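## Task

Lot numbers are printed on the shelf lip beneath each shelf spot, and more than one spot may carry the same number. Move one cardboard box from lot 451 and one from lot 434 onto the desk so that each rests fully on it and no part overhangs the desk edge. Every other cardboard box must remain on the shelf it started on. If no box of a given lot exists in the storeroom, skip that lot. The robot must not topple or finish leaning, or the task fails.

## Robot and tools

ROBOT. A simulated Hello Robot Stretch 3: a two-wheel differential base (0.33 m long, 0.34 m wide, round rear), a mast carrying a lift, and a single telescoping arm that reaches out to the robot's RIGHT side. It cannot drive sideways, so to shift the gripper forward or back you drive the base. The base pivots about a point midway between its wheels, 0.05 m behind its front edge. With the arm pulled in and the wrist folded, turning sweeps a circle of radius 0.28 m; an unfolded level gripper sticks out past that.

FRAMES. Base frame: origin on the floor between the drive wheels, x forward, y left, z up, metres. hand_pose is reported in it, located where the closed fingertips meet. Odometry frame is the base frame as it was at scene start; base_odometry counts wheel rotation only, so slip shows as travel. Heading in rad, left positive, range -3.142 to 3.142.

move. One action per call. Arguments: base, joints, speeds, pace, contact_limits, or servos by itself; plus cameras and blocking. base holds exactly one key: translate_m (a relative drive in metres, forward positive, -3 to 3) or rotate_rad (a relative turn in radians, left positive, -6.4 to 6.4); both are offsets from where the base last reported itself. joints is a dict of absolute targets by name: lift_m 0 to 1.1 m; arm_m 0 to 0.52 m (extension); wrist_yaw_rad -1.345 to 4.42 (0 = along the arm, positive swings toward the front); wrist_pitch_rad -1.57 to 0.451 (0 level, negative tips fingertips down); wrist_roll_rad -2.911 to 2.918; gripper_m -0.089 to 0.179 (larger = wider; the real fingertip gap is 0.007 m under the value when nearly shut, 0.025 m under when wide); head_pan_rad -3.953 to 1.73 (0 forward, positive left, -1.57 looks along the arm); head_tilt_rad -1.53 to 0.419 (negative looks down). Done tolerances: ±0.004 for lift, arm, gripper; ±0.02 yaw and roll; ±0.05 pitch; ±0.1 head. speeds maps the same names (plus translate_m, rotate_rad) to top speeds; pace is "default" or "max". Default/max: translate 0.12/0.30 m/s, rotate 0.76/1.90 rad/s, lift 0.11/0.15 m/s, arm 0.14/0.40 m/s. The base is capped at 0.10 m/s and 0.63 rad/s unless lift_m < 0.30, arm_m < 0.03 and wrist_yaw_rad > 2.54 together. {"servos": "reboot"} re-enables servos that shut off. blocking true (default) returns when everything rests; false returns quickly while motion continues. Unknown keys make a call invalid; out-of-range values get it refused, and a refusal or an unordered stop causes later move/wait/finished_scene calls in that same reply to be skipped.

contact_limits: a motor_effort percentage (1 to 100) at which a motion halts, given only alongside its own command. arm_m takes a number (negative sense when retracting); lift_m takes {"down": n, "up": n}, force beyond free motion (below about 12 may trip in free air; defaults 32-47 down, 21-36 up); translate_m and rotate_rad take a number applied to either wheel, and the base has no contact stop unless given one.

wait(seconds 0 to 10) returns state, ending early once running moves settle. stop brakes all running motions; braked ones report "stopped" and may keep pressing. zoom_image(camera, region [x0,y0,x1,y1] pixels, at most 504 by 504) enlarges part of the newest image of a camera. finished_scene(scene) closes the current scene irreversibly; call nothing after it in that reply.

RESULTS. base_status/joint_status: done, moving, off_target (rested short of target, may still push), contact_stop (that joint goes slack until recommanded), time_out, torque_fault (servo off; needs reboot), stopped. on_its_own lists what happened uncommanded; "held at" is the target. motor_effort is percent of max, positive toward larger values, peak in brackets; positive wheel effort pushes forward. Wrist pitch tops near 45, roll near 72. lidar_m: 12 distances in 30-degree sectors, first straight ahead, counter-clockwise (4th left, 7th behind, 10th right), scanning 0.17 m above the floor, so it sees table legs not tops; "-" is nothing or very close. wrist_depth_mm and head_depth_mm are 7x7 grids of median depth. base_tilt in degrees, forward and right positive, errors up to about 4. If turned_by_wheels and turned_by_imu disagree by over 0.15 rad, believe the IMU. The pictures line names image order; head_camera images arrive rotated (turn clockwise a quarter to view upright), nav_camera images the other way.

GRIPPING. Close to a value below the object's width to hold; open to at least 0.05 beyond its width to let go. The reading does not confirm a grasp. Re-send if the stall guard loosens the grip.

SAFETY. Before folding the wrist (yaw to 3.0) or unfolding, put lift between 0.32 and 0.95, pitch -0.4, roll near 0; once folded, lift may go to 0.25. With yaw below -0.4, keep pitch at -0.5 or lower. Pushing into something solid with the gripper above roughly 0.45 m, or driving while hooked on something fixed, can tip the robot; if tilt appears, back the gripper off. Wrist and head have no contact stop and overheat if they press. Avoid drops, releasing moving items, slams and hard impacts; loose objects may be nudged occasionally.

Each tool is called after ">>>" as name([rows], argument=value, ...), one row to a line, values as JSON.

## Session

>>> move()

Scene clock: 0.00 s.
base_odometry: x=+0.000 y=+0.000 heading=+0.000
turned_by_wheels: +0.000
turned_by_imu: +0.000
base_tilt: forward=-0.3 right=-1.3
lidar_m: 0.73 0.73 0.85 1.53 2.66 1.26 1.01 1.11 1.82 1.63 1.40 0.83
head_depth_mm: 802 792 784 776 768 761 757 / 774 765 758 751 744 737 730 / 748 740 734 728 721 715 708 / 724 715 710 705 699 694 687 / 702 695 689 684 679 672 667 / 681 673 667 664 658 652 648 / 661 655 652 644 640 634 631
base_status: not commanded
joint_positions: lift_m=+0.374 arm_m=+0.001 wrist_yaw_rad=+3.009 wrist_pitch_rad=-0.462 wrist_roll_rad=+0.000 gripper_m=+0.037 head_pan_rad=+0.000 head_tilt_rad=-0.003
joint_status: not commanded
measured_speeds: all 0
motor_effort: left_wheel=-0.4 right_wheel=+0.1 lift_m=+22.4 arm_m=-2.9 wrist_yaw_rad=-1.0 wrist_pitch_rad=+1.9 wrist_roll_rad=-0.1 gripper_m=+0.3 head_pan_rad=+1.2 head_tilt_rad=+6.7
hand_pose: x=+0.0076 y=+0.0712 z=+0.3774 quat_wxyz=(+0.207, +0.697, +0.116, +0.676) (m; base frame)
wrist_depth_mm: - 138 - - - 859 - / - 151 - - - 975 - / - 167 922 - - 937 - / 840 775 203 821 806 791 762 / 698 671 212 657 648 671 666 / 590 599 126 579 128 582 578 / 522 546 287 355 507 509 509
pictures: head_camera (sideways), nav_camera (sideways), wrist_camera
camera_calibration:
head_camera: T_world_to_cam=[[0.049258, -0.0462949, -0.997713, 1.31416], [0.0559933, 0.997482, -0.0435198, 0.0560066], [0.997215, -0.0537216, 0.0517262, -0.117899], [0, 0, 0, 1]] pos_world=[0.0497012, -0.00136013, 1.31969]
nav_camera: T_world_to_cam=[[-0.0233498, 0.0170467, 0.999582, -1.25828], [0.00969844, -0.999804, 0.017277, 0.0275711], [0.99968, 0.0100978, 0.0231799, -0.0831342], [0, 0, 0, 1]] pos_world=[0.0534596, 0.0498547, 1.25921]
wrist_camera: T_world_to_cam=[[0.994963, -0.0965217, -0.0270514, 0.016197], [-0.0806635, -0.610724, -0.787724, 0.37395], [0.0595115, 0.785938, -0.615434, 0.342021], [0, 0, 0, 1]] pos_world=[-0.00630544, -0.0388635, 0.505499]

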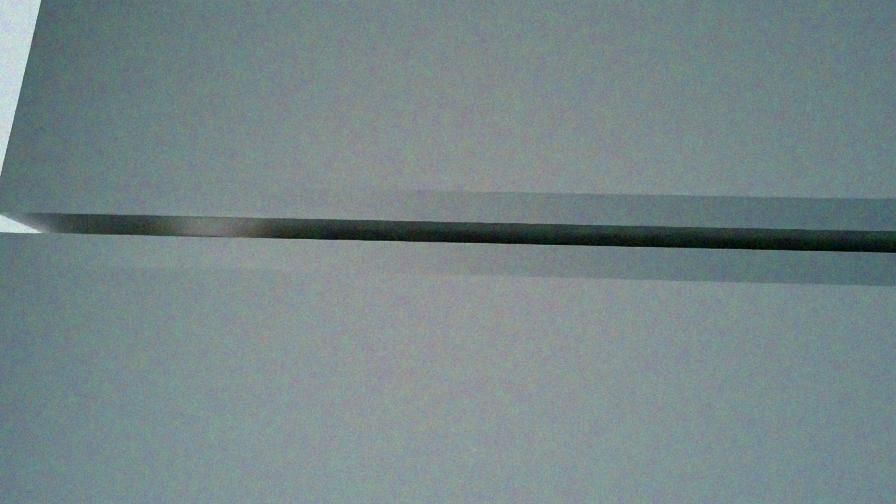

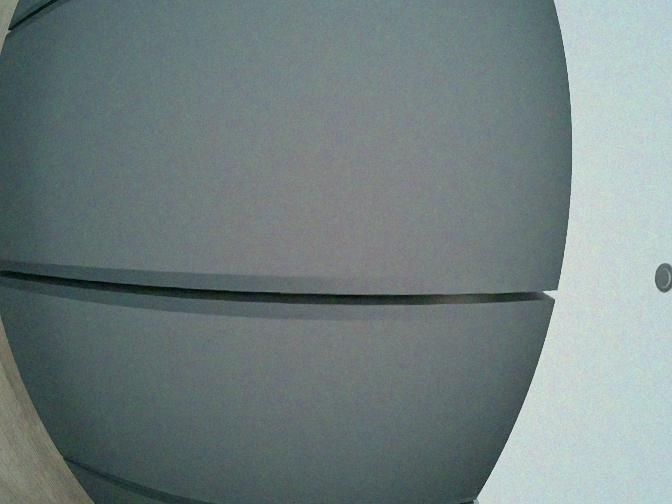

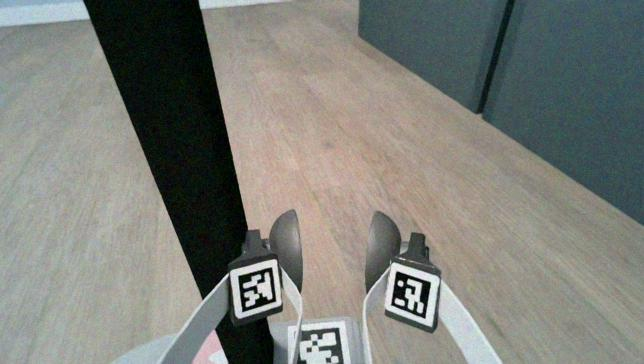

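>>> move(joints={"head_pan_rad": -1.57, "head_tilt_rad": -0.1}, pace="max", cameras=["nav_camera"])

>>> move(joints={"head_pan_rad": -3.2, "head_tilt_rad": -0.1}, pace="max", cameras=["nav_camera"])

>>> move(joints={"head_pan_rad": 1.5, "head_tilt_rad": -0.1}, pace="max", cameras=["nav_camera"])

Scene clock: 10.53 s.
move: done
base_odometry: x=+0.000 y=+0.000 heading=+0.000
turned_by_wheels: +0.000
turned_by_imu: +0.000
base_tilt: forward=-0.4 right=-1.2
lidar_m: 0.73 0.73 0.85 1.53 2.66 1.26 1.01 1.11 1.81 1.63 1.39 0.83
head_depth_mm: 1906 2262 1911 1907 1963 1952 1870 / 1923 2164 2158 2199 2116 2020 1870 / 1928 2104 2116 2155 2151 2106 1857 / 1929 2023 2053 2066 2094 2087 1856 / 1950 1777 1587 1607 1661 1689 1667 / 1904 1897 1925 1952 1938 1889 1818 / 1863 1846 1887 1912 1913 1780 1839
base_status: not commanded
joint_positions: lift_m=+0.374 arm_m=+0.001 wrist_yaw_rad=+3.009 wrist_pitch_rad=-0.462 wrist_roll_rad=+0.000 gripper_m=+0.037 head_pan_rad=-1.578 head_tilt_rad=-0.100
joint_status: all done
measured_speeds: translate_m=+0.000 rotate_rad=+0.000 lift_m=+0.000 arm_m=+0.000 wrist_yaw_rad=+0.000 wrist_pitch_rad=+0.000 wrist_roll_rad=+0.000 head_pan_rad=+0.024 head_tilt_rad=+0.000
motor_effort: left_wheel=-0.2(0.8) right_wheel=+0.3(1.1) lift_m=+23.1(23.9) arm_m=-11.0(11.3) wrist_yaw_rad=+0.9(1.5) wrist_pitch_rad=+2.0(2.0) wrist_roll_rad=+0.0(0.3) gripper_m=+0.3(1.0) head_pan_rad=+3.6(6.0) head_tilt_rad=-2.1(8.0)
hand_pose: x=+0.0076 y=+0.0712 z=+0.3774 quat_wxyz=(+0.207, +0.697, +0.116, +0.676) (m; base frame)
wrist_depth_mm: - 139 - - - 874 - / - 150 - - - - - / - 167 927 - - 936 - / 825 769 203 821 800 799 755 / 701 668 211 652 647 669 663 / 604 599 126 570 128 585 573 / 525 542 288 357 499 515 514
pictures: nav_camera (sideways)
camera_calibration:
nav_camera: T_world_to_cam=[[0.01651, -0.0732452, 0.997177, -1.25518], [-0.99986, -0.00400319, 0.0162604, 0.0351286], [0.0028009, -0.997306, -0.073301, 0.0485395], [0, 0, 0, 1]] pos_world=[0.0557109, -0.0433868, 1.25463]

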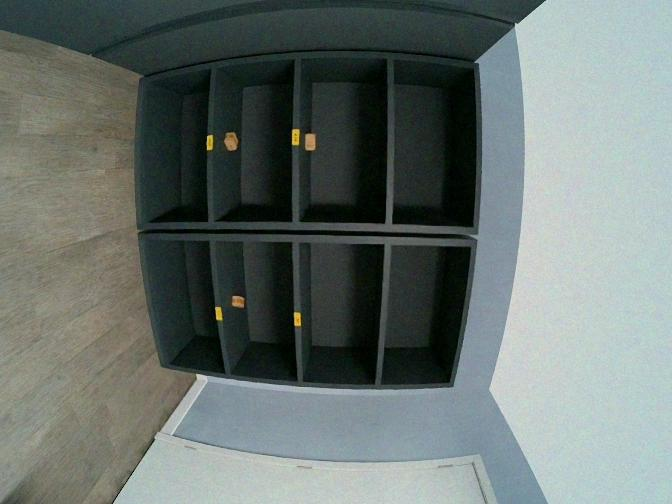

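Scene clock: 12.63 s.
move: done
base_odometry: x=+0.000 y=+0.000 heading=+0.000
turned_by_wheels: +0.000
turned_by_imu: +0.000
base_tilt: forward=-0.3 right=-1.2
lidar_m: 0.72 0.72 0.85 1.53 2.66 1.26 1.01 1.11 1.82 1.63 1.39 0.83
head_depth_mm: 1740 1770 1787 1822 1818 1325 1053 / 1687 1699 1724 1734 1764 1308 998 / 1604 1628 1656 1677 1689 1304 939 / 1554 1563 1585 1603 1633 1296 897 / 1500 1509 1525 1553 1561 1287 893 / 1446 1465 1468 1486 1499 1285 893 / 1400 1407 1421 1442 1452 1266 886
base_status: not commanded
joint_positions: lift_m=+0.374 arm_m=+0.001 wrist_yaw_rad=+3.009 wrist_pitch_rad=-0.462 wrist_roll_rad=+0.000 gripper_m=+0.037 head_pan_rad=-3.208 head_tilt_rad=-0.100
joint_status: all done
measured_speeds: translate_m=+0.000 rotate_rad=+0.000 lift_m=+0.000 arm_m=+0.000 wrist_yaw_rad=+0.000 wrist_pitch_rad=+0.000 wrist_roll_rad=+0.000 head_pan_rad=+0.024 head_tilt_rad=+0.000
motor_effort: left_wheel=+0.2(0.8) right_wheel=+0.2(1.1) lift_m=+23.3(23.9) arm_m=-12.7(13.4) wrist_yaw_rad=+0.0(1.6) wrist_pitch_rad=+1.9(2.1) wrist_roll_rad=-0.1(0.3) gripper_m=+0.4(1.1) head_pan_rad=+3.4(4.3) head_tilt_rad=-1.9(6.2)
hand_pose: x=+0.0076 y=+0.0712 z=+0.3774 quat_wxyz=(+0.207, +0.697, +0.116, +0.676) (m; base frame)
wrist_depth_mm: - 139 - - - 853 - / - 151 - - - 977 - / - 167 917 - - 938 - / 836 766 204 815 807 800 766 / 682 678 211 661 654 672 661 / 600 597 126 570 129 577 574 / 527 539 289 354 502 511 509
pictures: nav_camera (sideways)
camera_calibration:
nav_camera: T_world_to_cam=[[-0.0745913, -0.0121217, 0.997141, -1.25459], [0.0551428, 0.998346, 0.0162613, 0.0286892], [-0.995688, 0.0561981, -0.0737995, 0.0553619], [0, 0, 0, 1]] pos_world=[-0.0400404, -0.0469607, 1.25462]

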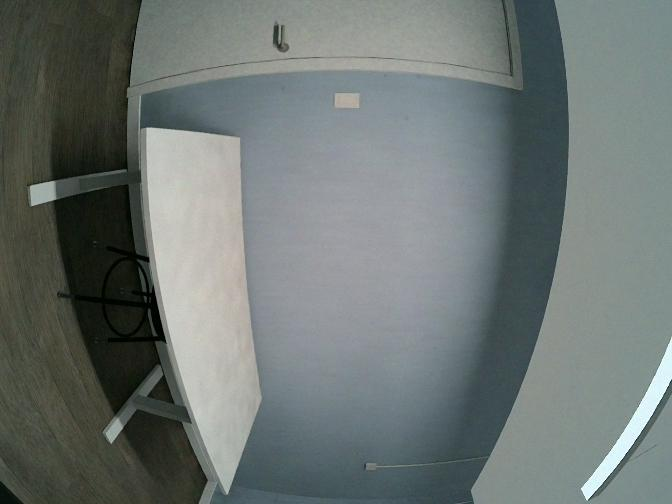

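Scene clock: 15.83 s.
move: done
base_odometry: x=+0.000 y=+0.000 heading=+0.000
turned_by_wheels: +0.000
turned_by_imu: +0.000
base_tilt: forward=-0.5 right=-1.1
lidar_m: 0.73 0.73 0.85 1.53 2.66 1.26 1.01 1.11 1.81 1.62 1.39 0.83
head_depth_mm: 1729 1098 1095 1086 1085 1081 1081 / 2008 1327 1313 1315 1306 1297 1294 / - 2581 1653 1649 1627 1627 1626 / - 2687 2674 2729 2745 2734 1954 / - 2598 2596 2629 2669 2651 1960 / - 2525 2528 2516 2572 2576 1951 / - 2431 2439 2432 2468 2490 1936
base_status: not commanded
joint_positions: lift_m=+0.374 arm_m=+0.001 wrist_yaw_rad=+3.009 wrist_pitch_rad=-0.462 wrist_roll_rad=+0.000 gripper_m=+0.037 head_pan_rad=+1.508 head_tilt_rad=-0.100
joint_status: all done
measured_speeds: translate_m=+0.000 rotate_rad=+0.000 lift_m=+0.000 arm_m=+0.000 wrist_yaw_rad=+0.000 wrist_pitch_rad=+0.000 wrist_roll_rad=+0.000 head_pan_rad=-0.024 head_tilt_rad=+0.000
motor_effort: left_wheel=-0.4(0.7) right_wheel=+0.4(0.9) lift_m=+23.4(24.0) arm_m=-12.8(13.7) wrist_yaw_rad=-0.3(1.8) wrist_pitch_rad=+2.0(2.0) wrist_roll_rad=+0.1(0.3) gripper_m=+0.3(1.1) head_pan_rad=-2.9(5.9) head_tilt_rad=-1.9(8.7)
hand_pose: x=+0.0076 y=+0.0712 z=+0.3774 quat_wxyz=(+0.207, +0.697, +0.116, +0.676) (m; base frame)
wrist_depth_mm: - 138 - - - 860 - / - 151 - - - 978 - / - 167 917 - - 939 - / 828 753 203 816 799 802 754 / 705 672 211 648 664 675 659 / 601 593 126 578 129 580 579 / 531 540 288 355 504 513 513
pictures: nav_camera (sideways)
camera_calibration:
nav_camera: T_world_to_cam=[[-0.0124066, 0.0745485, 0.99714, -1.25497], [0.998549, -0.0513351, 0.016262, 0.0228797], [0.0524006, 0.995895, -0.0738035, 0.0489813], [0, 0, 0, 1]] pos_world=[-0.040983, 0.0459505, 1.25462]

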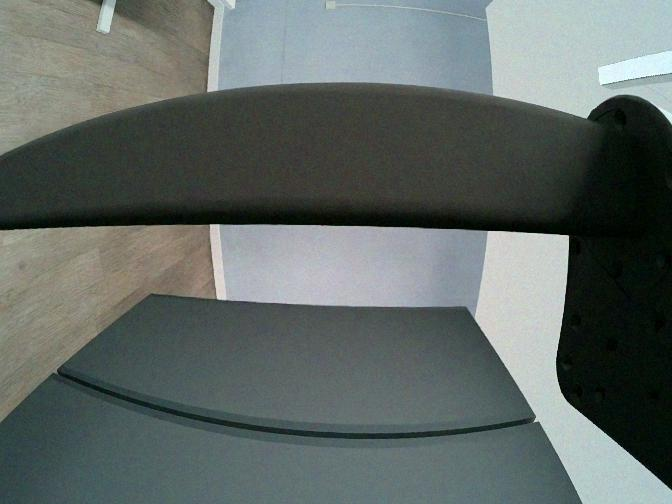

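>>> move(joints={"head_pan_rad": -1.5, "head_tilt_rad": -0.25}, pace="max", cameras=["head_camera"])

Scene clock: 29.57 s.
move: done
base_odometry: x=+0.000 y=+0.000 heading=+0.000
turned_by_wheels: +0.000
turned_by_imu: +0.000
base_tilt: forward=-0.3 right=-1.3
lidar_m: 0.72 0.73 0.85 1.53 2.66 1.26 1.01 1.11 1.81 1.63 1.39 0.83
head_depth_mm: 1973 2006 2058 1972 1977 1976 1630 / 1905 2009 2096 2169 2227 2057 1635 / 1865 1972 2019 2107 2180 2047 1621 / 1827 1909 1969 2051 1902 1944 1613 / 1758 1849 1807 1811 1754 1899 1611 / 1649 1846 1936 1982 2027 2014 1589 / 1648 1811 1890 1933 1995 1981 1593
base_status: not commanded
joint_positions: lift_m=+0.374 arm_m=+0.001 wrist_yaw_rad=+3.009 wrist_pitch_rad=-0.462 wrist_roll_rad=+0.000 gripper_m=+0.037 head_pan_rad=-1.508 head_tilt_rad=-0.255
joint_status: all done
measured_speeds: translate_m=+0.000 rotate_rad=+0.000 lift_m=+0.000 arm_m=+0.000 wrist_yaw_rad=+0.000 wrist_pitch_rad=+0.000 wrist_roll_rad=+0.000 head_pan_rad=+0.024 head_tilt_rad=+0.000
motor_effort: left_wheel=-0.2(0.8) right_wheel=-0.2(1.3) lift_m=+23.1(23.8) arm_m=-12.4(13.5) wrist_yaw_rad=-0.4(1.7) wrist_pitch_rad=+1.9(2.1) wrist_roll_rad=-0.1(0.5) gripper_m=+0.6(1.0) head_pan_rad=+4.0(5.6) head_tilt_rad=+5.3(6.3)
hand_pose: x=+0.0076 y=+0.0712 z=+0.3774 quat_wxyz=(+0.207, +0.697, +0.116, +0.676) (m; base frame)
wrist_depth_mm: - 139 - - - 850 - / - 150 - - - 986 - / - 168 910 - - 953 - / 833 764 203 819 798 800 755 / 694 674 211 671 647 669 666 / 597 595 126 574 128 582 581 / 528 538 287 354 503 511 514
pictures: head_camera (sideways)
camera_calibration:
head_camera: T_world_to_cam=[[-0.0588084, 0.197528, -0.978532, 1.28953], [0.99824, 0.0192032, -0.0561164, 0.0666304], [0.00770642, -0.980109, -0.19831, 0.213595], [0, 0, 0, 1]] pos_world=[0.00767571, -0.046651, 1.30794]

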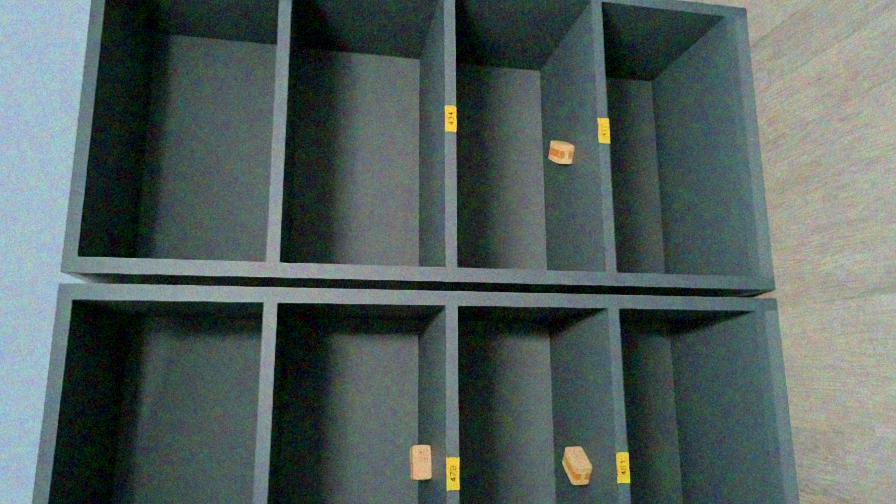

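>>> zoom_image(camera="head_camera", region=[590, 110, 650, 150])

>>> zoom_image(camera="head_camera", region=[600, 445, 660, 490])

>>> zoom_image(camera="head_camera", region=[430, 450, 490, 495])

>>> zoom_image(camera="head_camera", region=[425, 95, 485, 140])

Scaled by 8.400 from the camera's 896x504 image, which has a finer 1280x720 frame.

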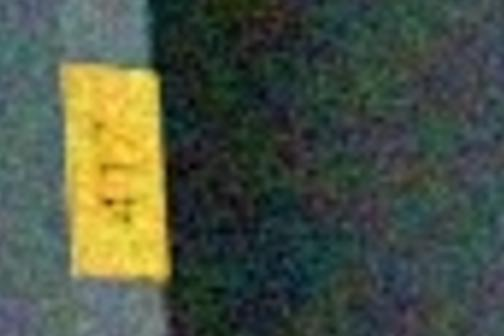

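Scaled by 8.400 from the camera's 896x504 image, which has a finer 1280x720 frame.

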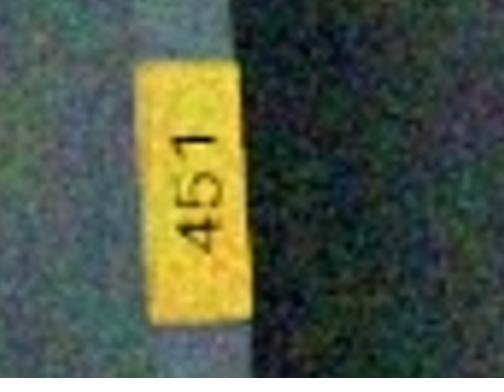

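Scaled by 8.400 from the camera's 896x504 image, which has a finer 1280x720 frame.

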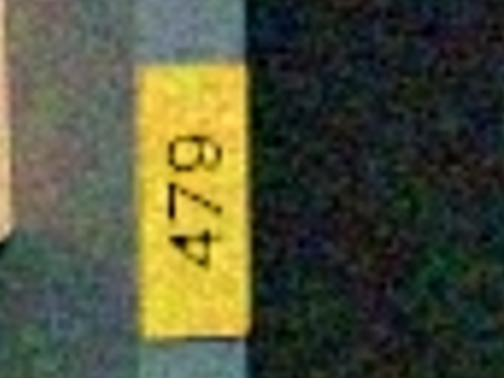

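Scaled by 8.400 from the camera's 896x504 image, which has a finer 1280x720 frame.

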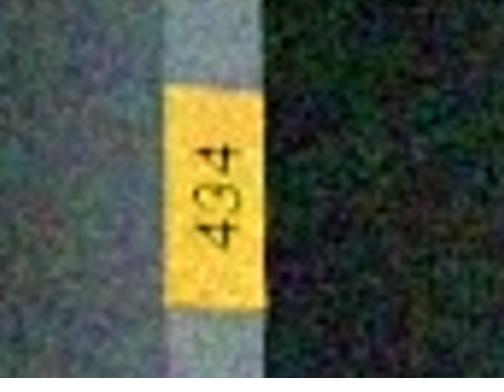

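>>> move(base={"rotate_rad": -1.135}, joints={"lift_m": 0.28, "head_pan_rad": -0.3, "head_tilt_rad": -0.6}, pace="max", cameras=["head_camera"])

Scene clock: 92.70 s.
move: done
base_odometry: x=+0.000 y=+0.000 heading=-1.135
turned_by_wheels: -1.135
turned_by_imu: -1.113
base_tilt: forward=-0.2 right=-1.2
lidar_m: 1.58 0.86 0.73 0.72 0.82 1.35 2.66 1.25 1.01 1.11 1.74 1.63
head_depth_mm: 1757 1874 2108 2250 1878 1500 1253 / 1739 1856 2059 2228 1876 1483 1248 / 1678 1825 1989 2232 1846 1481 1232 / 1665 1637 1786 1979 1836 1472 1218 / 1692 1814 1992 2199 1821 1461 1221 / 1684 1770 1977 2140 1808 1458 1220 / 1659 1783 1951 2142 1782 1448 1213
base_status: done
joint_positions: lift_m=+0.280 arm_m=+0.001 wrist_yaw_rad=+3.009 wrist_pitch_rad=-0.463 wrist_roll_rad=+0.000 gripper_m=+0.037 head_pan_rad=-0.294 head_tilt_rad=-0.601
joint_status: all done
measured_speeds: all 0
motor_effort: left_wheel=+6.0(14.4) right_wheel=-9.7(13.8) lift_m=+31.0(31.3) arm_m=-12.5(13.3) wrist_yaw_rad=-1.2(2.1) wrist_pitch_rad=+2.1(2.2) wrist_roll_rad=-0.1(0.3) gripper_m=+0.6(0.9) head_pan_rad=-3.2(5.1) head_tilt_rad=-3.2(6.9)
hand_pose: x=+0.0076 y=+0.0711 z=+0.2828 quat_wxyz=(+0.208, +0.697, +0.117, +0.676) (m; base frame)
wrist_depth_mm: - 138 - - - - - / - 151 161 - - - - / 863 167 210 766 770 757 759 / 668 626 204 651 657 645 635 / 571 562 210 537 534 549 545 / 486 296 126 284 128 471 471 / 262 268 248 258 398 414 415
pictures: head_camera (sideways)
camera_calibration:
head_camera: T_world_to_cam=[[-0.512049, 0.106834, -0.852287, 1.12748], [0.310147, 0.948292, -0.0674668, 0.0855299], [0.801008, -0.298881, -0.518706, 0.62579], [0, 0, 0, 1]] pos_world=[0.0495357, -0.0145239, 1.29131]

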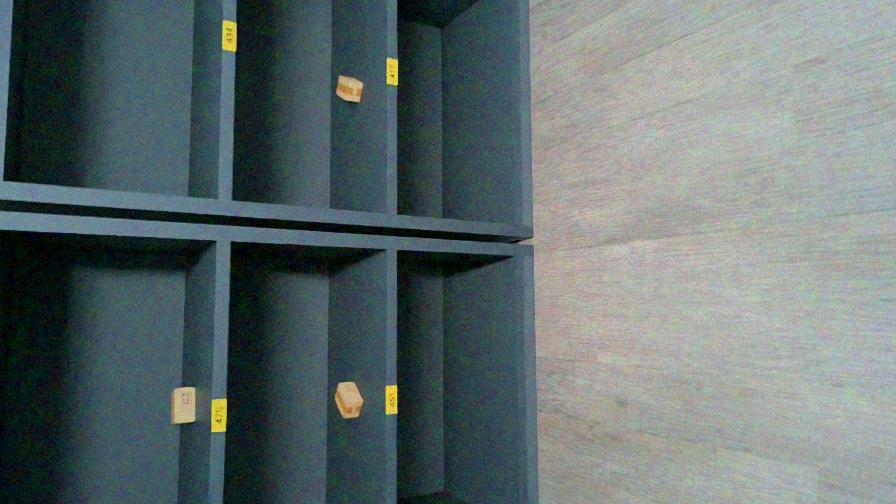

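>>> move(base={"translate_m": 1.05}, pace="max", cameras=[])

>>> move(base={"rotate_rad": 1.362}, joints={"head_pan_rad": -1.6, "head_tilt_rad": -0.75}, pace="max", cameras=["head_camera"])

Scene clock: 119.27 s.
move: done
base_odometry: x=+0.444 y=-0.952 heading=-1.134
turned_by_wheels: +0.000
turned_by_imu: +0.000
base_tilt: forward=-0.3 right=-1.2
lidar_m: 0.95 0.60 0.50 0.50 0.57 0.93 3.64 1.66 1.77 1.46 0.72 0.74
head_depth_mm: 852 877 838 801 890 940 1144 / 866 960 907 1049 1063 962 1160 / 861 949 889 1191 1090 958 1163 / 854 939 878 1177 1087 947 1158 / 848 930 792 676 1040 916 1151 / 836 920 847 666 1067 909 1147 / 833 912 841 661 1064 904 1140
base_status: done
joint_positions: lift_m=+0.280 arm_m=+0.001 wrist_yaw_rad=+3.009 wrist_pitch_rad=-0.463 wrist_roll_rad=+0.000 gripper_m=+0.037 head_pan_rad=-0.300 head_tilt_rad=-0.601
joint_status: not commanded
measured_speeds: all 0
motor_effort: left_wheel=+5.8(15.9) right_wheel=-0.2(10.6) lift_m=+26.6(29.4) arm_m=-10.3(12.4) wrist_yaw_rad=-0.3(1.5) wrist_pitch_rad=+2.1(2.2) wrist_roll_rad=+0.1(0.4) gripper_m=+0.2(1.0) head_pan_rad=-3.2(3.8) head_tilt_rad=+3.2(3.6)
hand_pose: x=+0.0076 y=+0.0711 z=+0.2828 quat_wxyz=(+0.208, +0.697, +0.117, +0.676) (m; base frame)
wrist_depth_mm: - 138 - - - 476 458 / - 151 161 - - 528 - / - 166 176 - - - - / 685 617 202 632 627 622 598 / 570 561 212 538 533 546 544 / 490 298 126 286 129 473 468 / 262 266 248 258 402 416 413
pictures: none
No camera images: "cameras" was empty.

Scene clock: 121.27 s.
move: done
base_odometry: x=+0.444 y=-0.952 heading=+0.227
turned_by_wheels: +1.362
turned_by_imu: +1.336
base_tilt: forward=-0.3 right=-1.1
lidar_m: 0.50 0.52 0.70 1.89 2.22 1.67 1.76 1.46 0.72 1.05 0.72 0.52
head_depth_mm: 881 895 704 973 968 1183 1178 / 877 938 697 1173 1007 1248 1159 / 875 932 688 1176 1005 1260 1151 / 866 914 680 1168 995 1256 1146 / 864 787 671 1157 989 1246 1144 / 859 885 663 1156 985 1244 1142 / 859 868 656 1141 974 1231 1131
base_status: done
joint_positions: lift_m=+0.280 arm_m=+0.001 wrist_yaw_rad=+3.009 wrist_pitch_rad=-0.463 wrist_roll_rad=+0.000 gripper_m=+0.037 head_pan_rad=-1.608 head_tilt_rad=-0.750
joint_status: all done
measured_speeds: translate_m=+0.000 rotate_rad=+0.000 lift_m=+0.000 arm_m=+0.000 wrist_yaw_rad=+0.000 wrist_pitch_rad=+0.000 wrist_roll_rad=+0.000 head_pan_rad=+0.024 head_tilt_rad=+0.000
motor_effort: left_wheel=-5.9(15.1) right_wheel=+7.5(14.1) lift_m=+25.0(26.7) arm_m=-12.4(13.3) wrist_yaw_rad=-0.7(1.9) wrist_pitch_rad=+2.1(2.2) wrist_roll_rad=-0.1(0.3) gripper_m=+0.4(1.1) head_pan_rad=+3.7(4.9) head_tilt_rad=-5.5(10.4)
hand_pose: x=+0.0076 y=+0.0711 z=+0.2828 quat_wxyz=(+0.208, +0.697, +0.117, +0.676) (m; base frame)
wrist_depth_mm: - 139 - - - - - / - 151 - - - 928 - / 851 167 755 819 796 793 - / 680 622 204 667 655 653 620 / 566 566 211 543 534 553 536 / 487 297 126 285 129 469 469 / 262 267 246 258 401 417 413
pictures: head_camera (sideways)
camera_calibration:
head_camera: T_world_to_cam=[[-0.0224728, 0.642865, -0.76565, 1.01155], [0.996367, -0.0485204, -0.0699839, 0.084652], [-0.0821398, -0.764442, -0.639439, 0.788207], [0, 0, 0, 1]] pos_world=[0.00313104, -0.0436449, 1.28443]

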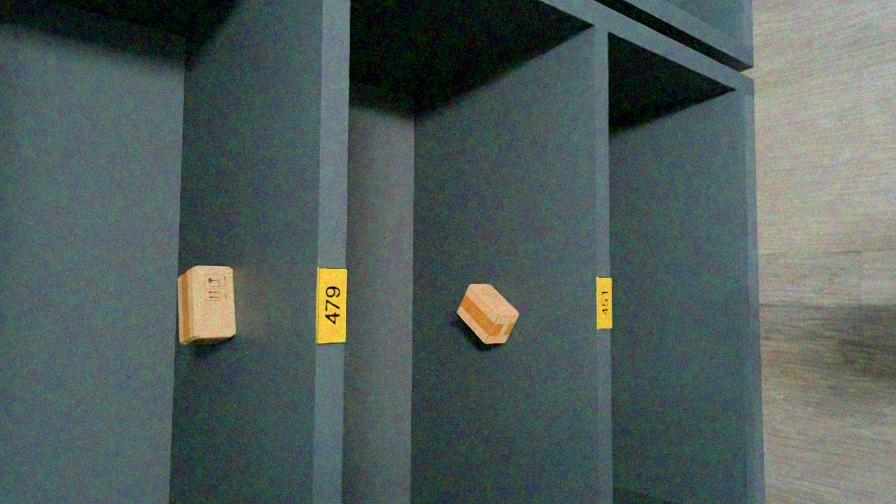

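>>> zoom_image(camera="head_camera", region=[430, 250, 550, 380])

Scaled by 3.877 from the camera's 896x504 image, which has a finer 1280x720 frame.

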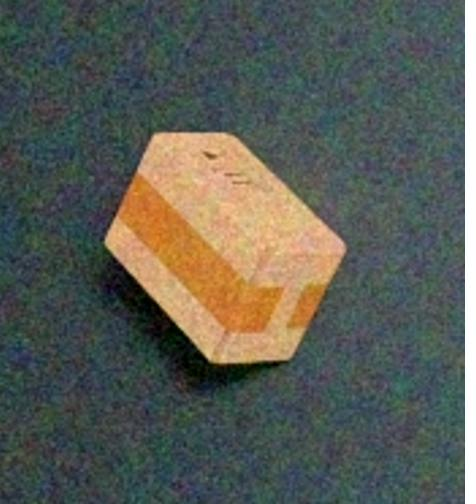

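>>> move(joints={"lift_m": 0.66, "wrist_pitch_rad": -0.4}, pace="max", cameras=[])

>>> move(joints={"wrist_yaw_rad": 0.0, "gripper_m": 0.179}, pace="max", cameras=[])

>>> move(base={"translate_m": 0.155}, joints={"wrist_pitch_rad": -0.54}, cameras=[])

>>> move(joints={"wrist_yaw_rad": -0.6, "arm_m": 0.25}, cameras=["wrist_camera", "head_camera"])

Scene clock: 190.27 s.
move: done
base_odometry: x=+0.444 y=-0.952 heading=+0.227
turned_by_wheels: +0.000
turned_by_imu: +0.000
base_tilt: forward=-0.3 right=-1.2
lidar_m: 0.50 0.52 0.70 1.90 2.21 1.66 1.76 1.46 0.72 1.05 0.72 0.52
head_depth_mm: 874 901 704 989 960 1137 1170 / 875 936 697 1187 1010 1263 1158 / 869 930 688 1181 1005 1271 1153 / 867 913 680 1171 995 1253 1142 / 861 839 670 1159 992 1248 423 / 862 879 663 1145 980 1234 1136 / 858 868 654 1141 972 1234 1131
base_status: not commanded
joint_positions: lift_m=+0.660 arm_m=+0.001 wrist_yaw_rad=+3.009 wrist_pitch_rad=-0.419 wrist_roll_rad=+0.000 gripper_m=+0.037 head_pan_rad=-1.600 head_tilt_rad=-0.750
joint_status: all done
measured_speeds: all 0
motor_effort: left_wheel=-6.5(6.5) right_wheel=+7.6(8.5) lift_m=+28.8(35.0) arm_m=-9.1(11.2) wrist_yaw_rad=-1.4(1.9) wrist_pitch_rad=+3.0(6.6) wrist_roll_rad=+0.2(0.3) gripper_m=+0.3(0.9) head_pan_rad=+3.6(4.1) head_tilt_rad=-6.4(6.9)
hand_pose: x=+0.0083 y=+0.0768 z=+0.6725 quat_wxyz=(+0.193, +0.699, +0.101, +0.681) (m; base frame)
wrist_depth_mm: - 137 - - - - - / - 148 - - - - - / - 163 - - - - - / - 188 206 - - - - / - - 203 - - - - / 957 977 129 923 129 929 - / 840 850 266 842 818 824 -
pictures: none
No camera images: "cameras" was empty.

Scene clock: 192.23 s.
move: done
base_odometry: x=+0.444 y=-0.952 heading=+0.227
turned_by_wheels: +0.000
turned_by_imu: +0.000
base_tilt: forward=-0.2 right=-1.1
lidar_m: 0.50 0.52 0.70 1.89 2.21 1.66 1.76 1.46 0.72 1.05 0.72 0.52
head_depth_mm: 881 902 704 989 958 1147 1165 / 872 933 697 1190 1015 1263 1159 / 869 930 688 1181 1003 1263 1156 / 865 914 679 1164 994 1252 446 / 867 837 671 1154 990 1255 1099 / 861 885 661 1150 979 1234 1138 / 858 867 656 1137 975 1238 1133
base_status: not commanded
joint_positions: lift_m=+0.660 arm_m=+0.001 wrist_yaw_rad=+0.003 wrist_pitch_rad=-0.419 wrist_roll_rad=+0.000 gripper_m=+0.179 head_pan_rad=-1.600 head_tilt_rad=-0.750
joint_status: all done
measured_speeds: all 0
motor_effort: left_wheel=-5.9(6.3) right_wheel=+7.5(8.3) lift_m=+23.6(27.9) arm_m=-8.2(9.3) wrist_yaw_rad=-3.6(7.8) wrist_pitch_rad=+2.9(3.2) wrist_roll_rad=-0.1(0.3) gripper_m=+0.6(82.7) head_pan_rad=+3.0(4.0) head_tilt_rad=-5.9(6.4)
hand_pose: x=-0.0208 y=-0.3698 z=+0.6724 quat_wxyz=(+0.692, +0.148, -0.691, -0.146) (m; base frame)
wrist_depth_mm: - 745 - - - - - / - - - - - 722 - / - - - - - - 521 / - - - - - - - / - 144 - - - 892 - / - 126 - - - 826 - / - - - - - - 105
pictures: none
No camera images: "cameras" was empty.

Scene clock: 194.90 s.
move: done
base_odometry: x=+0.595 y=-0.917 heading=+0.227
turned_by_wheels: +0.000
turned_by_imu: -0.001
base_tilt: forward=-0.2 right=-1.2
lidar_m: 0.35 0.36 0.49 1.31 1.94 1.79 1.92 0.86 0.82 1.05 0.50 0.36
head_depth_mm: 880 941 705 1203 1015 1268 1163 / 873 932 695 1194 1010 1274 1162 / 873 781 686 1174 1001 1259 1157 / 866 912 678 1169 996 1256 454 / 862 897 670 1159 989 1253 1094 / 858 881 662 1153 978 1240 1144 / 844 817 653 958 922 1124 1109
base_status: done
joint_positions: lift_m=+0.660 arm_m=+0.001 wrist_yaw_rad=+0.003 wrist_pitch_rad=-0.551 wrist_roll_rad=+0.000 gripper_m=+0.179 head_pan_rad=-1.600 head_tilt_rad=-0.750
joint_status: all done
measured_speeds: all 0
motor_effort: left_wheel=+6.0(8.8) right_wheel=+4.8(12.3) lift_m=+24.5(25.2) arm_m=-5.6(8.1) wrist_yaw_rad=-3.4(4.2) wrist_pitch_rad=+1.5(3.1) wrist_roll_rad=-0.2(0.3) gripper_m=+0.8(1.2) head_pan_rad=+3.2(3.9) head_tilt_rad=-6.0(6.6)
hand_pose: x=-0.0209 y=-0.3513 z=+0.6441 quat_wxyz=(+0.681, +0.193, -0.680, -0.192) (m; base frame)
wrist_depth_mm: - - - - 523 - - / - - - - - - - / 433 - - - - - - / 453 - - - - - - / 430 142 - - - - - / - 126 - - - - - / - 750 770 743 733 736 105
pictures: none
No camera images: "cameras" was empty.

Scene clock: 197.97 s.
move: done
base_odometry: x=+0.595 y=-0.917 heading=+0.227
turned_by_wheels: +0.000
turned_by_imu: +0.000
base_tilt: forward=-0.4 right=-1.2
lidar_m: 0.35 0.36 0.49 1.31 1.94 1.79 1.92 0.86 0.81 1.05 0.50 0.36
head_depth_mm: 875 937 704 1197 1016 1268 1166 / 870 933 696 1187 979 467 365 / 865 778 685 1181 534 1209 1133 / 866 912 678 1169 541 1230 1144 / 860 899 671 1158 985 1250 1142 / 858 883 663 1155 980 1242 1134 / 843 817 654 956 922 1121 1107
base_status: not commanded
joint_positions: lift_m=+0.660 arm_m=+0.250 wrist_yaw_rad=-0.597 wrist_pitch_rad=-0.551 wrist_roll_rad=+0.000 gripper_m=+0.179 head_pan_rad=-1.600 head_tilt_rad=-0.750
joint_status: all done
measured_speeds: all 0
motor_effort: left_wheel=+5.6(6.4) right_wheel=+5.0(5.9) lift_m=+25.8(26.0) arm_m=+12.6(15.8) wrist_yaw_rad=-2.8(5.7) wrist_pitch_rad=+1.6(1.7) wrist_roll_rad=-0.1(0.3) gripper_m=+0.9(1.1) head_pan_rad=+2.9(4.0) head_tilt_rad=-5.8(6.7)
hand_pose: x=-0.1371 y=-0.5650 z=+0.6440 quat_wxyz=(+0.594, -0.016, -0.707, -0.384) (m; base frame)
wrist_depth_mm: - - - - - - - / - - - - - - - / - 347 358 - - - 451 / - 327 - - - - - / 316 304 312 309 317 - 931 / - 144 274 279 - 731 859 / 237 241 250 - - 741 105
pictures: head_camera (sideways), wrist_camera
camera_calibration:
head_camera: T_world_to_cam=[[-0.0275512, 0.642787, -0.765549, 1.01144], [0.996723, -0.0406026, -0.0699625, 0.0845684], [-0.0760543, -0.764968, -0.639562, 0.788357], [0, 0, 0, 1]] pos_world=[0.00353308, -0.0436408, 1.28443]
wrist_camera: T_world_to_cam=[[-0.84477, 0.534284, -0.0300735, 0.211993], [0.38392, 0.565959, -0.729586, 0.874817], [-0.372786, -0.627878, -0.683228, 0.200268], [0, 0, 0, 1]] pos_world=[-0.0821176, -0.482632, 0.781458]

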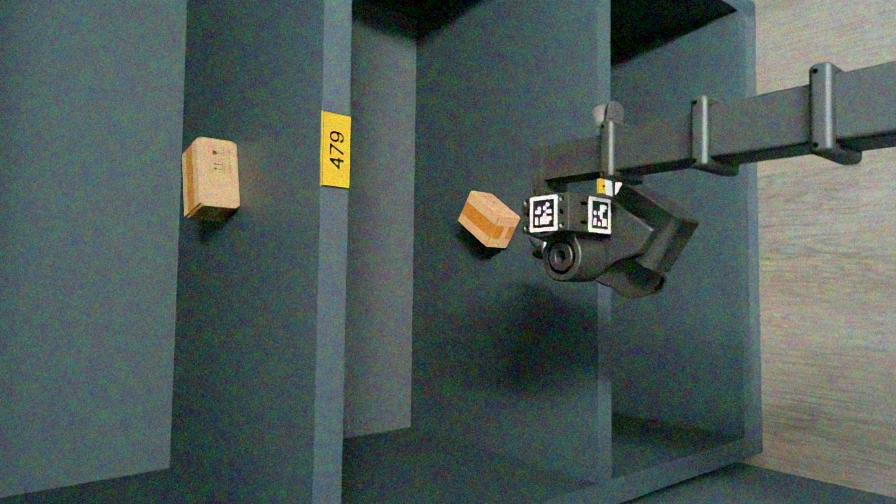

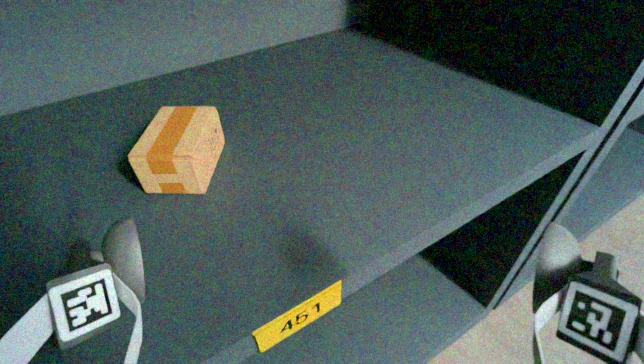

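>>> move(base={"translate_m": 0.029}, joints={"arm_m": 0.45}, speeds={"arm_m": 0.2}, cameras=["wrist_camera"])

Scene clock: 223.93 s.
move: done
base_odometry: x=+0.623 y=-0.910 heading=+0.227
turned_by_wheels: +0.000
turned_by_imu: +0.000
base_tilt: forward=-0.4 right=-1.2
lidar_m: 0.32 0.33 0.45 1.20 2.82 1.81 1.94 0.85 0.83 1.02 0.46 0.33
head_depth_mm: 873 935 703 1197 1014 1274 1166 / 873 931 696 1190 1004 452 368 / 867 809 688 697 563 1235 1132 / 866 912 680 690 990 1253 1149 / 862 896 669 1163 990 1246 1146 / 860 883 662 1128 985 1220 1137 / 827 786 654 856 910 1032 1086
base_status: done
joint_positions: lift_m=+0.660 arm_m=+0.450 wrist_yaw_rad=-0.597 wrist_pitch_rad=-0.551 wrist_roll_rad=+0.000 gripper_m=+0.179 head_pan_rad=-1.600 head_tilt_rad=-0.750
joint_status: all done
measured_speeds: all 0
motor_effort: left_wheel=+5.7(10.2) right_wheel=+4.5(8.9) lift_m=+28.1(28.3) arm_m=+13.5(14.9) wrist_yaw_rad=-2.5(4.5) wrist_pitch_rad=+1.7(1.7) wrist_roll_rad=-0.2(0.4) gripper_m=+1.1(1.1) head_pan_rad=+2.6(3.6) head_tilt_rad=-5.7(6.5)
hand_pose: x=-0.1372 y=-0.7649 z=+0.6440 quat_wxyz=(+0.594, -0.016, -0.707, -0.384) (m; base frame)
wrist_depth_mm: 291 319 - - - - - / 310 334 - - - - - / 329 - - - - - - / - - - - - - - / 314 306 311 252 307 305 311 / - 144 266 222 270 267 266 / 236 239 238 226 240 240 105
pictures: wrist_camera
camera_calibration:
wrist_camera: T_world_to_cam=[[-0.844653, 0.534467, -0.030105, 0.319009], [0.384071, 0.565879, -0.729568, 0.987953], [-0.372894, -0.627795, -0.683245, 0.0747538], [0, 0, 0, 1]] pos_world=[-0.0821176, -0.682632, 0.781458]

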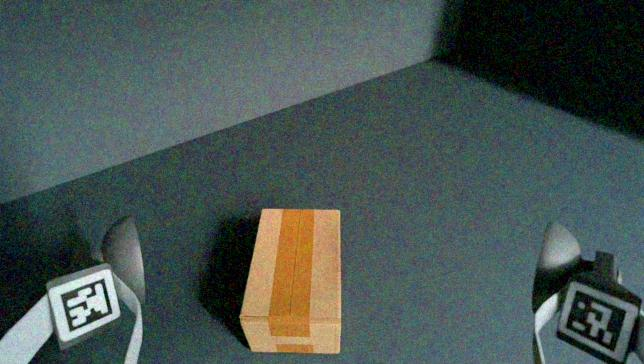

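>>> move(base={"translate_m": 0.006}, joints={"arm_m": 0.498}, cameras=[])

>>> move(joints={"lift_m": 0.578}, speeds={"lift_m": 0.06}, contact_limits={"lift_m": {"down": 15}}, cameras=["wrist_camera"])

Scene clock: 237.50 s.
move: done
base_odometry: x=+0.629 y=-0.909 heading=+0.227
turned_by_wheels: +0.000
turned_by_imu: +0.000
base_tilt: forward=-0.3 right=-1.2
lidar_m: 0.31 0.32 0.44 1.18 2.82 1.81 1.95 0.86 0.84 0.99 0.45 0.33
head_depth_mm: 876 937 704 1201 1014 1276 1161 / 872 930 693 1181 1007 451 369 / 870 864 688 736 564 1238 1131 / 865 911 677 736 997 1261 1143 / 862 896 671 1156 985 1247 1140 / 857 882 661 1107 981 1219 1142 / 825 768 654 841 922 1010 1090
base_status: done
joint_positions: lift_m=+0.660 arm_m=+0.498 wrist_yaw_rad=-0.597 wrist_pitch_rad=-0.551 wrist_roll_rad=+0.000 gripper_m=+0.179 head_pan_rad=-1.600 head_tilt_rad=-0.750
joint_status: all done
measured_speeds: all 0
motor_effort: left_wheel=+5.0(8.8) right_wheel=+4.4(8.8) lift_m=+29.7(30.2) arm_m=+13.3(15.2) wrist_yaw_rad=-2.3(4.4) wrist_pitch_rad=+1.7(1.7) wrist_roll_rad=+0.0(0.3) gripper_m=+0.6(1.0) head_pan_rad=+2.9(3.9) head_tilt_rad=-4.3(5.8)
hand_pose: x=-0.1372 y=-0.8129 z=+0.6440 quat_wxyz=(+0.594, -0.016, -0.707, -0.384) (m; base frame)
wrist_depth_mm: 255 281 318 - - 516 - / 271 302 333 - - 521 - / 292 322 - - - - - / 313 341 - - - - - / 315 305 309 308 306 304 310 / - 144 274 218 264 267 266 / 237 240 243 194 235 239 105
pictures: none
No camera images: "cameras" was empty.

Scene clock: 239.47 s.
move: done
base_odometry: x=+0.629 y=-0.909 heading=+0.227
turned_by_wheels: +0.000
turned_by_imu: +0.000
base_tilt: forward=-0.5 right=-1.2
lidar_m: 0.31 0.33 0.44 1.18 2.82 1.82 1.95 0.86 0.84 0.99 0.45 0.33
head_depth_mm: 874 936 705 1197 1015 1274 1167 / 874 928 696 1189 1006 1264 1095 / 870 862 686 1177 657 541 1093 / 865 911 677 787 966 1255 1150 / 861 896 671 1158 986 1248 1140 / 857 883 664 1111 979 1227 1142 / 821 770 655 840 917 1015 1091
base_status: not commanded
joint_positions: lift_m=+0.578 arm_m=+0.498 wrist_yaw_rad=-0.597 wrist_pitch_rad=-0.551 wrist_roll_rad=+0.000 gripper_m=+0.179 head_pan_rad=-1.600 head_tilt_rad=-0.750
joint_status: all done
measured_speeds: all 0
motor_effort: left_wheel=+5.1(5.6) right_wheel=+4.3(4.8) lift_m=+24.8(26.0) arm_m=+12.4(13.6) wrist_yaw_rad=-3.9(4.4) wrist_pitch_rad=+1.5(1.7) wrist_roll_rad=+0.0(0.3) gripper_m=+1.1(1.2) head_pan_rad=+2.6(3.5) head_tilt_rad=-5.1(5.9)
contact_limits: lift_m down 15 (down: maximum 72; up: maximum 65)
hand_pose: x=-0.1372 y=-0.8129 z=+0.5620 quat_wxyz=(+0.594, -0.016, -0.707, -0.384) (m; base frame)
wrist_depth_mm: 254 282 319 - - - - / 273 301 329 321 330 327 321 / 281 288 285 282 281 280 275 / 245 243 241 165 222 234 233 / 210 202 208 143 151 203 202 / 123 174 186 126 128 178 177 / 156 160 162 128 138 159 107
pictures: wrist_camera
camera_calibration:
wrist_camera: T_world_to_cam=[[-0.8446, 0.534549, -0.0301329, 0.342279], [0.384166, 0.565868, -0.729527, 0.955262], [-0.372917, -0.627735, -0.683288, -0.0113348], [0, 0, 0, 1]] pos_world=[-0.0821176, -0.730632, 0.699458]

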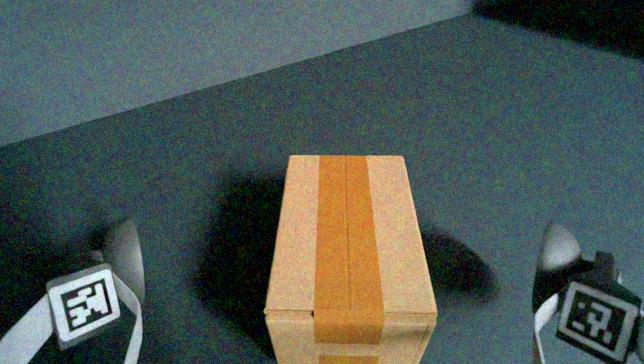

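>>> move(joints={"gripper_m": 0.03}, cameras=[])

>>> move(joints={"lift_m": 0.65}, cameras=["wrist_camera"])

Scene clock: 249.17 s.
move: done
base_odometry: x=+0.629 y=-0.909 heading=+0.227
turned_by_wheels: +0.000
turned_by_imu: +0.000
base_tilt: forward=-0.4 right=-1.2
lidar_m: 0.31 0.33 0.44 1.17 2.82 1.82 1.95 0.85 0.84 0.99 0.45 0.33
head_depth_mm: 878 939 705 1200 1017 1273 1167 / 873 927 694 1191 1012 1271 1092 / 870 865 687 1175 656 541 1084 / 863 912 678 788 957 1257 1150 / 862 897 671 1161 985 1254 1140 / 857 883 663 1117 982 1216 1140 / 825 767 654 840 917 1011 1089
base_status: not commanded
joint_positions: lift_m=+0.578 arm_m=+0.498 wrist_yaw_rad=-0.598 wrist_pitch_rad=-0.549 wrist_roll_rad=+0.000 gripper_m=+0.031 head_pan_rad=-1.600 head_tilt_rad=-0.750
joint_status: all done
measured_speeds: all 0
motor_effort: left_wheel=+4.8(5.7) right_wheel=+4.2(4.9) lift_m=+24.0(31.3) arm_m=+10.3(11.3) wrist_yaw_rad=-4.0(4.0) wrist_pitch_rad=+1.2(1.7) wrist_roll_rad=+0.0(0.3) gripper_m=-17.4(89.9) head_pan_rad=+3.4(3.7) head_tilt_rad=-4.6(5.6)
contact_limits: lift_m down 15 (down: maximum 72; up: maximum 65)
hand_pose: x=-0.1376 y=-0.8132 z=+0.5625 quat_wxyz=(+0.594, -0.017, -0.707, -0.384) (m; base frame)
wrist_depth_mm: 254 280 320 - - - - / 273 302 327 325 - 318 315 / 283 291 291 286 283 281 277 / 246 245 243 167 224 237 234 / 211 210 155 144 147 205 202 / 186 184 129 127 127 180 178 / 165 157 156 137 144 154 160
pictures: none
No camera images: "cameras" was empty.

Scene clock: 250.67 s.
move: done
base_odometry: x=+0.629 y=-0.909 heading=+0.227
turned_by_wheels: +0.000
turned_by_imu: +0.000
base_tilt: forward=-0.4 right=-1.3
lidar_m: 0.31 0.32 0.44 1.18 2.82 1.81 1.95 0.85 0.84 0.99 0.45 0.33
head_depth_mm: 877 934 703 1195 1020 1282 1162 / 869 930 693 1185 1004 475 378 / 866 859 690 746 561 1231 1134 / 865 912 679 735 996 1255 1153 / 861 896 671 1159 986 1255 1139 / 857 879 662 1118 983 1224 1135 / 822 768 653 840 918 1014 1090
base_status: not commanded
joint_positions: lift_m=+0.650 arm_m=+0.498 wrist_yaw_rad=-0.598 wrist_pitch_rad=-0.558 wrist_roll_rad=+0.000 gripper_m=+0.031 head_pan_rad=-1.600 head_tilt_rad=-0.750
joint_status: all done
measured_speeds: all 0
motor_effort: left_wheel=+5.1(5.4) right_wheel=+3.7(4.7) lift_m=+31.5(34.0) arm_m=+9.3(10.5) wrist_yaw_rad=-1.8(3.4) wrist_pitch_rad=+2.9(3.0) wrist_roll_rad=-0.2(0.3) gripper_m=-16.3(17.7) head_pan_rad=+3.6(3.6) head_tilt_rad=-4.3(5.3)
hand_pose: x=-0.1368 y=-0.8119 z=+0.6326 quat_wxyz=(+0.592, -0.014, -0.707, -0.387) (m; base frame)
wrist_depth_mm: 254 281 319 - - 517 - / 274 303 333 - - - - / 293 323 - - - - - / 315 332 324 318 319 322 322 / 299 300 166 293 291 289 285 / 263 263 132 156 130 255 253 / 235 100 126 122 121 218 227
pictures: wrist_camera
camera_calibration:
wrist_camera: T_world_to_cam=[[-0.843908, 0.535629, -0.0303476, 0.345332], [0.387554, 0.569539, -0.724864, 1.00654], [-0.370974, -0.62348, -0.688223, 0.0445768], [0, 0, 0, 1]] pos_world=[-0.0821225, -0.73044, 0.770762]

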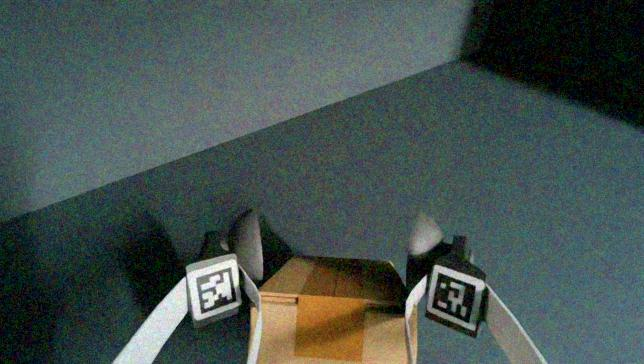

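>>> move(joints={"arm_m": 0.1}, speeds={"arm_m": 0.2}, cameras=[])

>>> move(base={"translate_m": -0.1}, joints={"arm_m": 0.02, "wrist_yaw_rad": 0.0, "lift_m": 0.8}, cameras=["wrist_camera"])

>>> move(base={"rotate_rad": -1.165}, joints={"lift_m": 0.88, "head_pan_rad": -1.57, "head_tilt_rad": -0.6}, cameras=[])

>>> move(base={"translate_m": -1.28}, cameras=["wrist_camera", "nav_camera"])

Scene clock: 302.80 s.
move: done
base_odometry: x=+0.629 y=-0.909 heading=+0.227
turned_by_wheels: +0.000
turned_by_imu: +0.000
base_tilt: forward=-0.3 right=-1.1
lidar_m: 0.31 0.33 0.44 1.18 2.82 1.82 1.95 0.86 0.84 0.99 0.45 0.33
head_depth_mm: 877 937 704 1197 1017 1279 1167 / 874 932 699 1186 1007 1275 381 / 868 862 689 1181 1006 446 424 / 864 910 677 1173 1001 538 427 / 860 900 671 1157 984 1245 1122 / 858 881 662 1106 982 1223 1134 / 827 769 655 836 918 1013 1084
base_status: not commanded
joint_positions: lift_m=+0.650 arm_m=+0.100 wrist_yaw_rad=-0.598 wrist_pitch_rad=-0.558 wrist_roll_rad=+0.000 gripper_m=+0.031 head_pan_rad=-1.600 head_tilt_rad=-0.750
joint_status: all done
measured_speeds: all 0
motor_effort: left_wheel=+5.2(5.3) right_wheel=+4.6(4.8) lift_m=+29.5(31.2) arm_m=-12.1(14.7) wrist_yaw_rad=-1.6(3.9) wrist_pitch_rad=+3.0(3.0) wrist_roll_rad=+0.1(0.6) gripper_m=-16.2(16.8) head_pan_rad=+2.2(3.3) head_tilt_rad=-4.2(5.4)
hand_pose: x=-0.1367 y=-0.4139 z=+0.6326 quat_wxyz=(+0.592, -0.014, -0.707, -0.387) (m; base frame)
wrist_depth_mm: - - - - - 516 - / - - - - - 550 - / - - - - - - - / - - - - - - - / 304 319 153 - 152 908 920 / 295 - 131 159 130 829 819 / - 100 124 123 121 709 743
pictures: none
No camera images: "cameras" was empty.

Scene clock: 305.00 s.
move: done
base_odometry: x=+0.531 y=-0.931 heading=+0.227
turned_by_wheels: +0.000
turned_by_imu: +0.000
base_tilt: forward=-0.2 right=-1.3
lidar_m: 0.41 0.43 0.58 1.55 2.68 1.74 1.85 1.50 0.78 1.05 0.59 0.43
head_depth_mm: 876 932 704 1144 1020 1132 - / 875 929 696 1187 1009 1328 - / 871 928 688 1178 999 1264 - / 864 800 678 1170 963 380 296 / 866 897 671 1155 985 1233 1140 / 865 879 661 1148 980 1237 1138 / 854 865 652 1096 973 1201 1138
base_status: done
joint_positions: lift_m=+0.800 arm_m=+0.020 wrist_yaw_rad=-0.003 wrist_pitch_rad=-0.558 wrist_roll_rad=+0.000 gripper_m=+0.031 head_pan_rad=-1.600 head_tilt_rad=-0.750
joint_status: all done
measured_speeds: all 0
motor_effort: left_wheel=-8.0(10.5) right_wheel=-1.5(10.9) lift_m=+31.9(34.6) arm_m=-11.2(14.7) wrist_yaw_rad=+1.6(5.2) wrist_pitch_rad=+2.9(3.0) wrist_roll_rad=+0.0(0.2) gripper_m=-15.5(16.8) head_pan_rad=+3.2(3.3) head_tilt_rad=-4.2(5.0)
hand_pose: x=-0.0222 y=-0.3695 z=+0.7825 quat_wxyz=(+0.680, +0.194, -0.680, -0.196) (m; base frame)
wrist_depth_mm: - - - - - - - / - - - - - - - / - - - - - - 636 / - - - - - - - / - - 155 - 147 - - / - - 132 158 130 863 633 / - 100 124 123 121 114 741
pictures: wrist_camera
camera_calibration:
wrist_camera: T_world_to_cam=[[-0.999094, -0.0298195, -0.0303513, -0.00271412], [0.0014417, 0.689194, -0.724575, 0.854173], [0.0425244, -0.723963, -0.688527, 0.438374], [0, 0, 0, 1]] pos_world=[-0.0225847, -0.271406, 0.920663]

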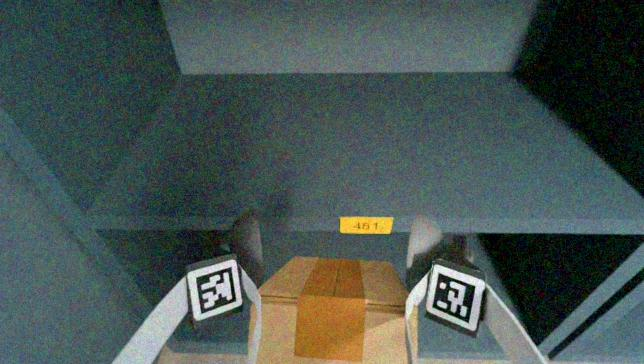

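Scene clock: 307.97 s.
move: done
base_odometry: x=+0.531 y=-0.931 heading=-0.937
turned_by_wheels: -1.165
turned_by_imu: -1.147
base_tilt: forward=-0.3 right=-1.2
lidar_m: 0.67 0.44 0.41 0.42 0.53 1.12 2.19 1.73 1.85 1.54 0.77 1.05
head_depth_mm: 1483 1608 1744 1931 1881 1587 - / 1550 1680 1859 2021 1869 1573 - / 1625 1773 1936 2151 1864 1398 - / 1316 1433 1630 2139 1835 317 - / 1328 1426 1625 1592 1715 1414 1219 / 1388 1483 1687 1386 1591 1407 1214 / 1317 1351 986 1420 1032 1092 1158
base_status: done
joint_positions: lift_m=+0.880 arm_m=+0.020 wrist_yaw_rad=-0.003 wrist_pitch_rad=-0.559 wrist_roll_rad=+0.000 gripper_m=+0.031 head_pan_rad=-1.570 head_tilt_rad=-0.600
joint_status: all done
measured_speeds: all 0
motor_effort: left_wheel=+7.4(12.1) right_wheel=-10.0(12.7) lift_m=+31.3(34.9) arm_m=-11.2(12.1) wrist_yaw_rad=+1.2(3.3) wrist_pitch_rad=+3.1(3.1) wrist_roll_rad=+0.0(0.3) gripper_m=-16.3(16.8) head_pan_rad=+3.0(4.5) head_tilt_rad=+4.0(4.3)
hand_pose: x=-0.0221 y=-0.3694 z=+0.8624 quat_wxyz=(+0.680, +0.194, -0.680, -0.196) (m; base frame)
wrist_depth_mm: - - - - - - - / - - - - - - - / - - - - - - - / - 649 - - - - - / - 687 165 - - - - / - - 131 159 130 - - / - 100 125 123 121 925 963
pictures: none
No camera images: "cameras" was empty.

Scene clock: 321.90 s.
move: done
base_odometry: x=-0.226 y=+0.100 heading=-0.937
turned_by_wheels: +0.000
turned_by_imu: +0.000
base_tilt: forward=-0.2 right=-1.2
lidar_m: 1.48 0.99 0.91 0.93 1.17 2.51 2.22 0.77 0.79 0.93 1.72 1.76
head_depth_mm: 1092 1183 1296 1139 839 734 - / 1131 1233 1350 1118 836 1555 - / 1183 1290 1407 1110 833 1247 - / 1224 1337 1480 1628 888 317 - / 1272 1391 1544 1740 1841 1430 1220 / 1327 1444 1636 1857 1804 1454 1214 / 1387 1541 1729 1979 1801 1445 1211
base_status: done
joint_positions: lift_m=+0.880 arm_m=+0.020 wrist_yaw_rad=-0.003 wrist_pitch_rad=-0.559 wrist_roll_rad=+0.000 gripper_m=+0.031 head_pan_rad=-1.570 head_tilt_rad=-0.600
joint_status: not commanded
measured_speeds: all 0
motor_effort: left_wheel=-0.7(10.1) right_wheel=-11.8(15.4) lift_m=+26.0(31.7) arm_m=-4.8(13.4) wrist_yaw_rad=+1.5(3.3) wrist_pitch_rad=+3.1(3.2) wrist_roll_rad=+0.1(0.3) gripper_m=-16.1(17.1) head_pan_rad=+1.4(3.3) head_tilt_rad=+2.3(4.2)
hand_pose: x=-0.0221 y=-0.3694 z=+0.8624 quat_wxyz=(+0.680, +0.194, -0.680, -0.196) (m; base frame)
wrist_depth_mm: - - - - - - - / - - - - - - - / - - - - - - - / - - - - - - - / - - 166 - 156 - - / - - 131 158 130 - - / - 118 125 123 121 930 960
pictures: nav_camera (sideways), wrist_camera
camera_calibration:
nav_camera: T_world_to_cam=[[0.0176268, -0.542459, 0.839897, -1.04989], [-0.999784, -0.0187994, 0.00884053, 0.0448129], [0.0109939, -0.839872, -0.542673, 0.659421], [0, 0, 0, 1]] pos_world=[0.0560599, -0.0148511, 1.23925]
wrist_camera: T_world_to_cam=[[-0.999086, -0.0300869, -0.0303575, -0.000352361], [0.00123791, 0.689598, -0.724191, 0.91186], [0.0427231, -0.723567, -0.688931, 0.493972], [0, 0, 0, 1]] pos_world=[-0.0225849, -0.271406, 1.00066]

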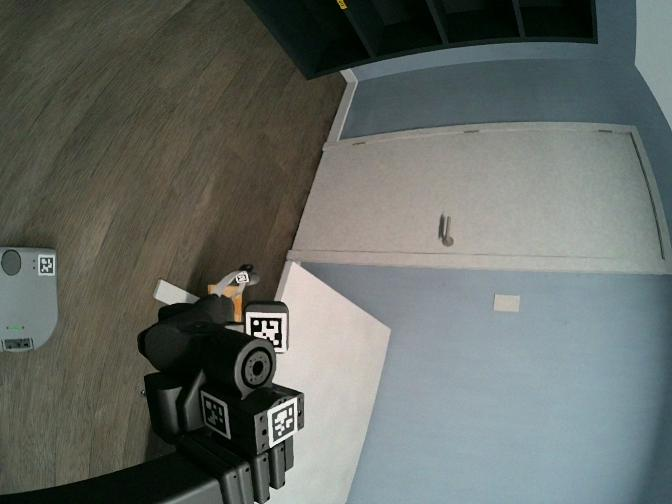

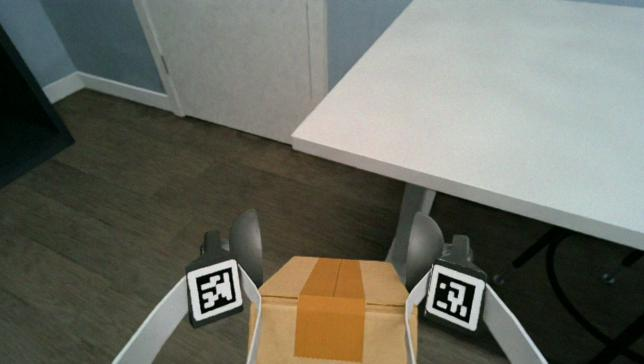

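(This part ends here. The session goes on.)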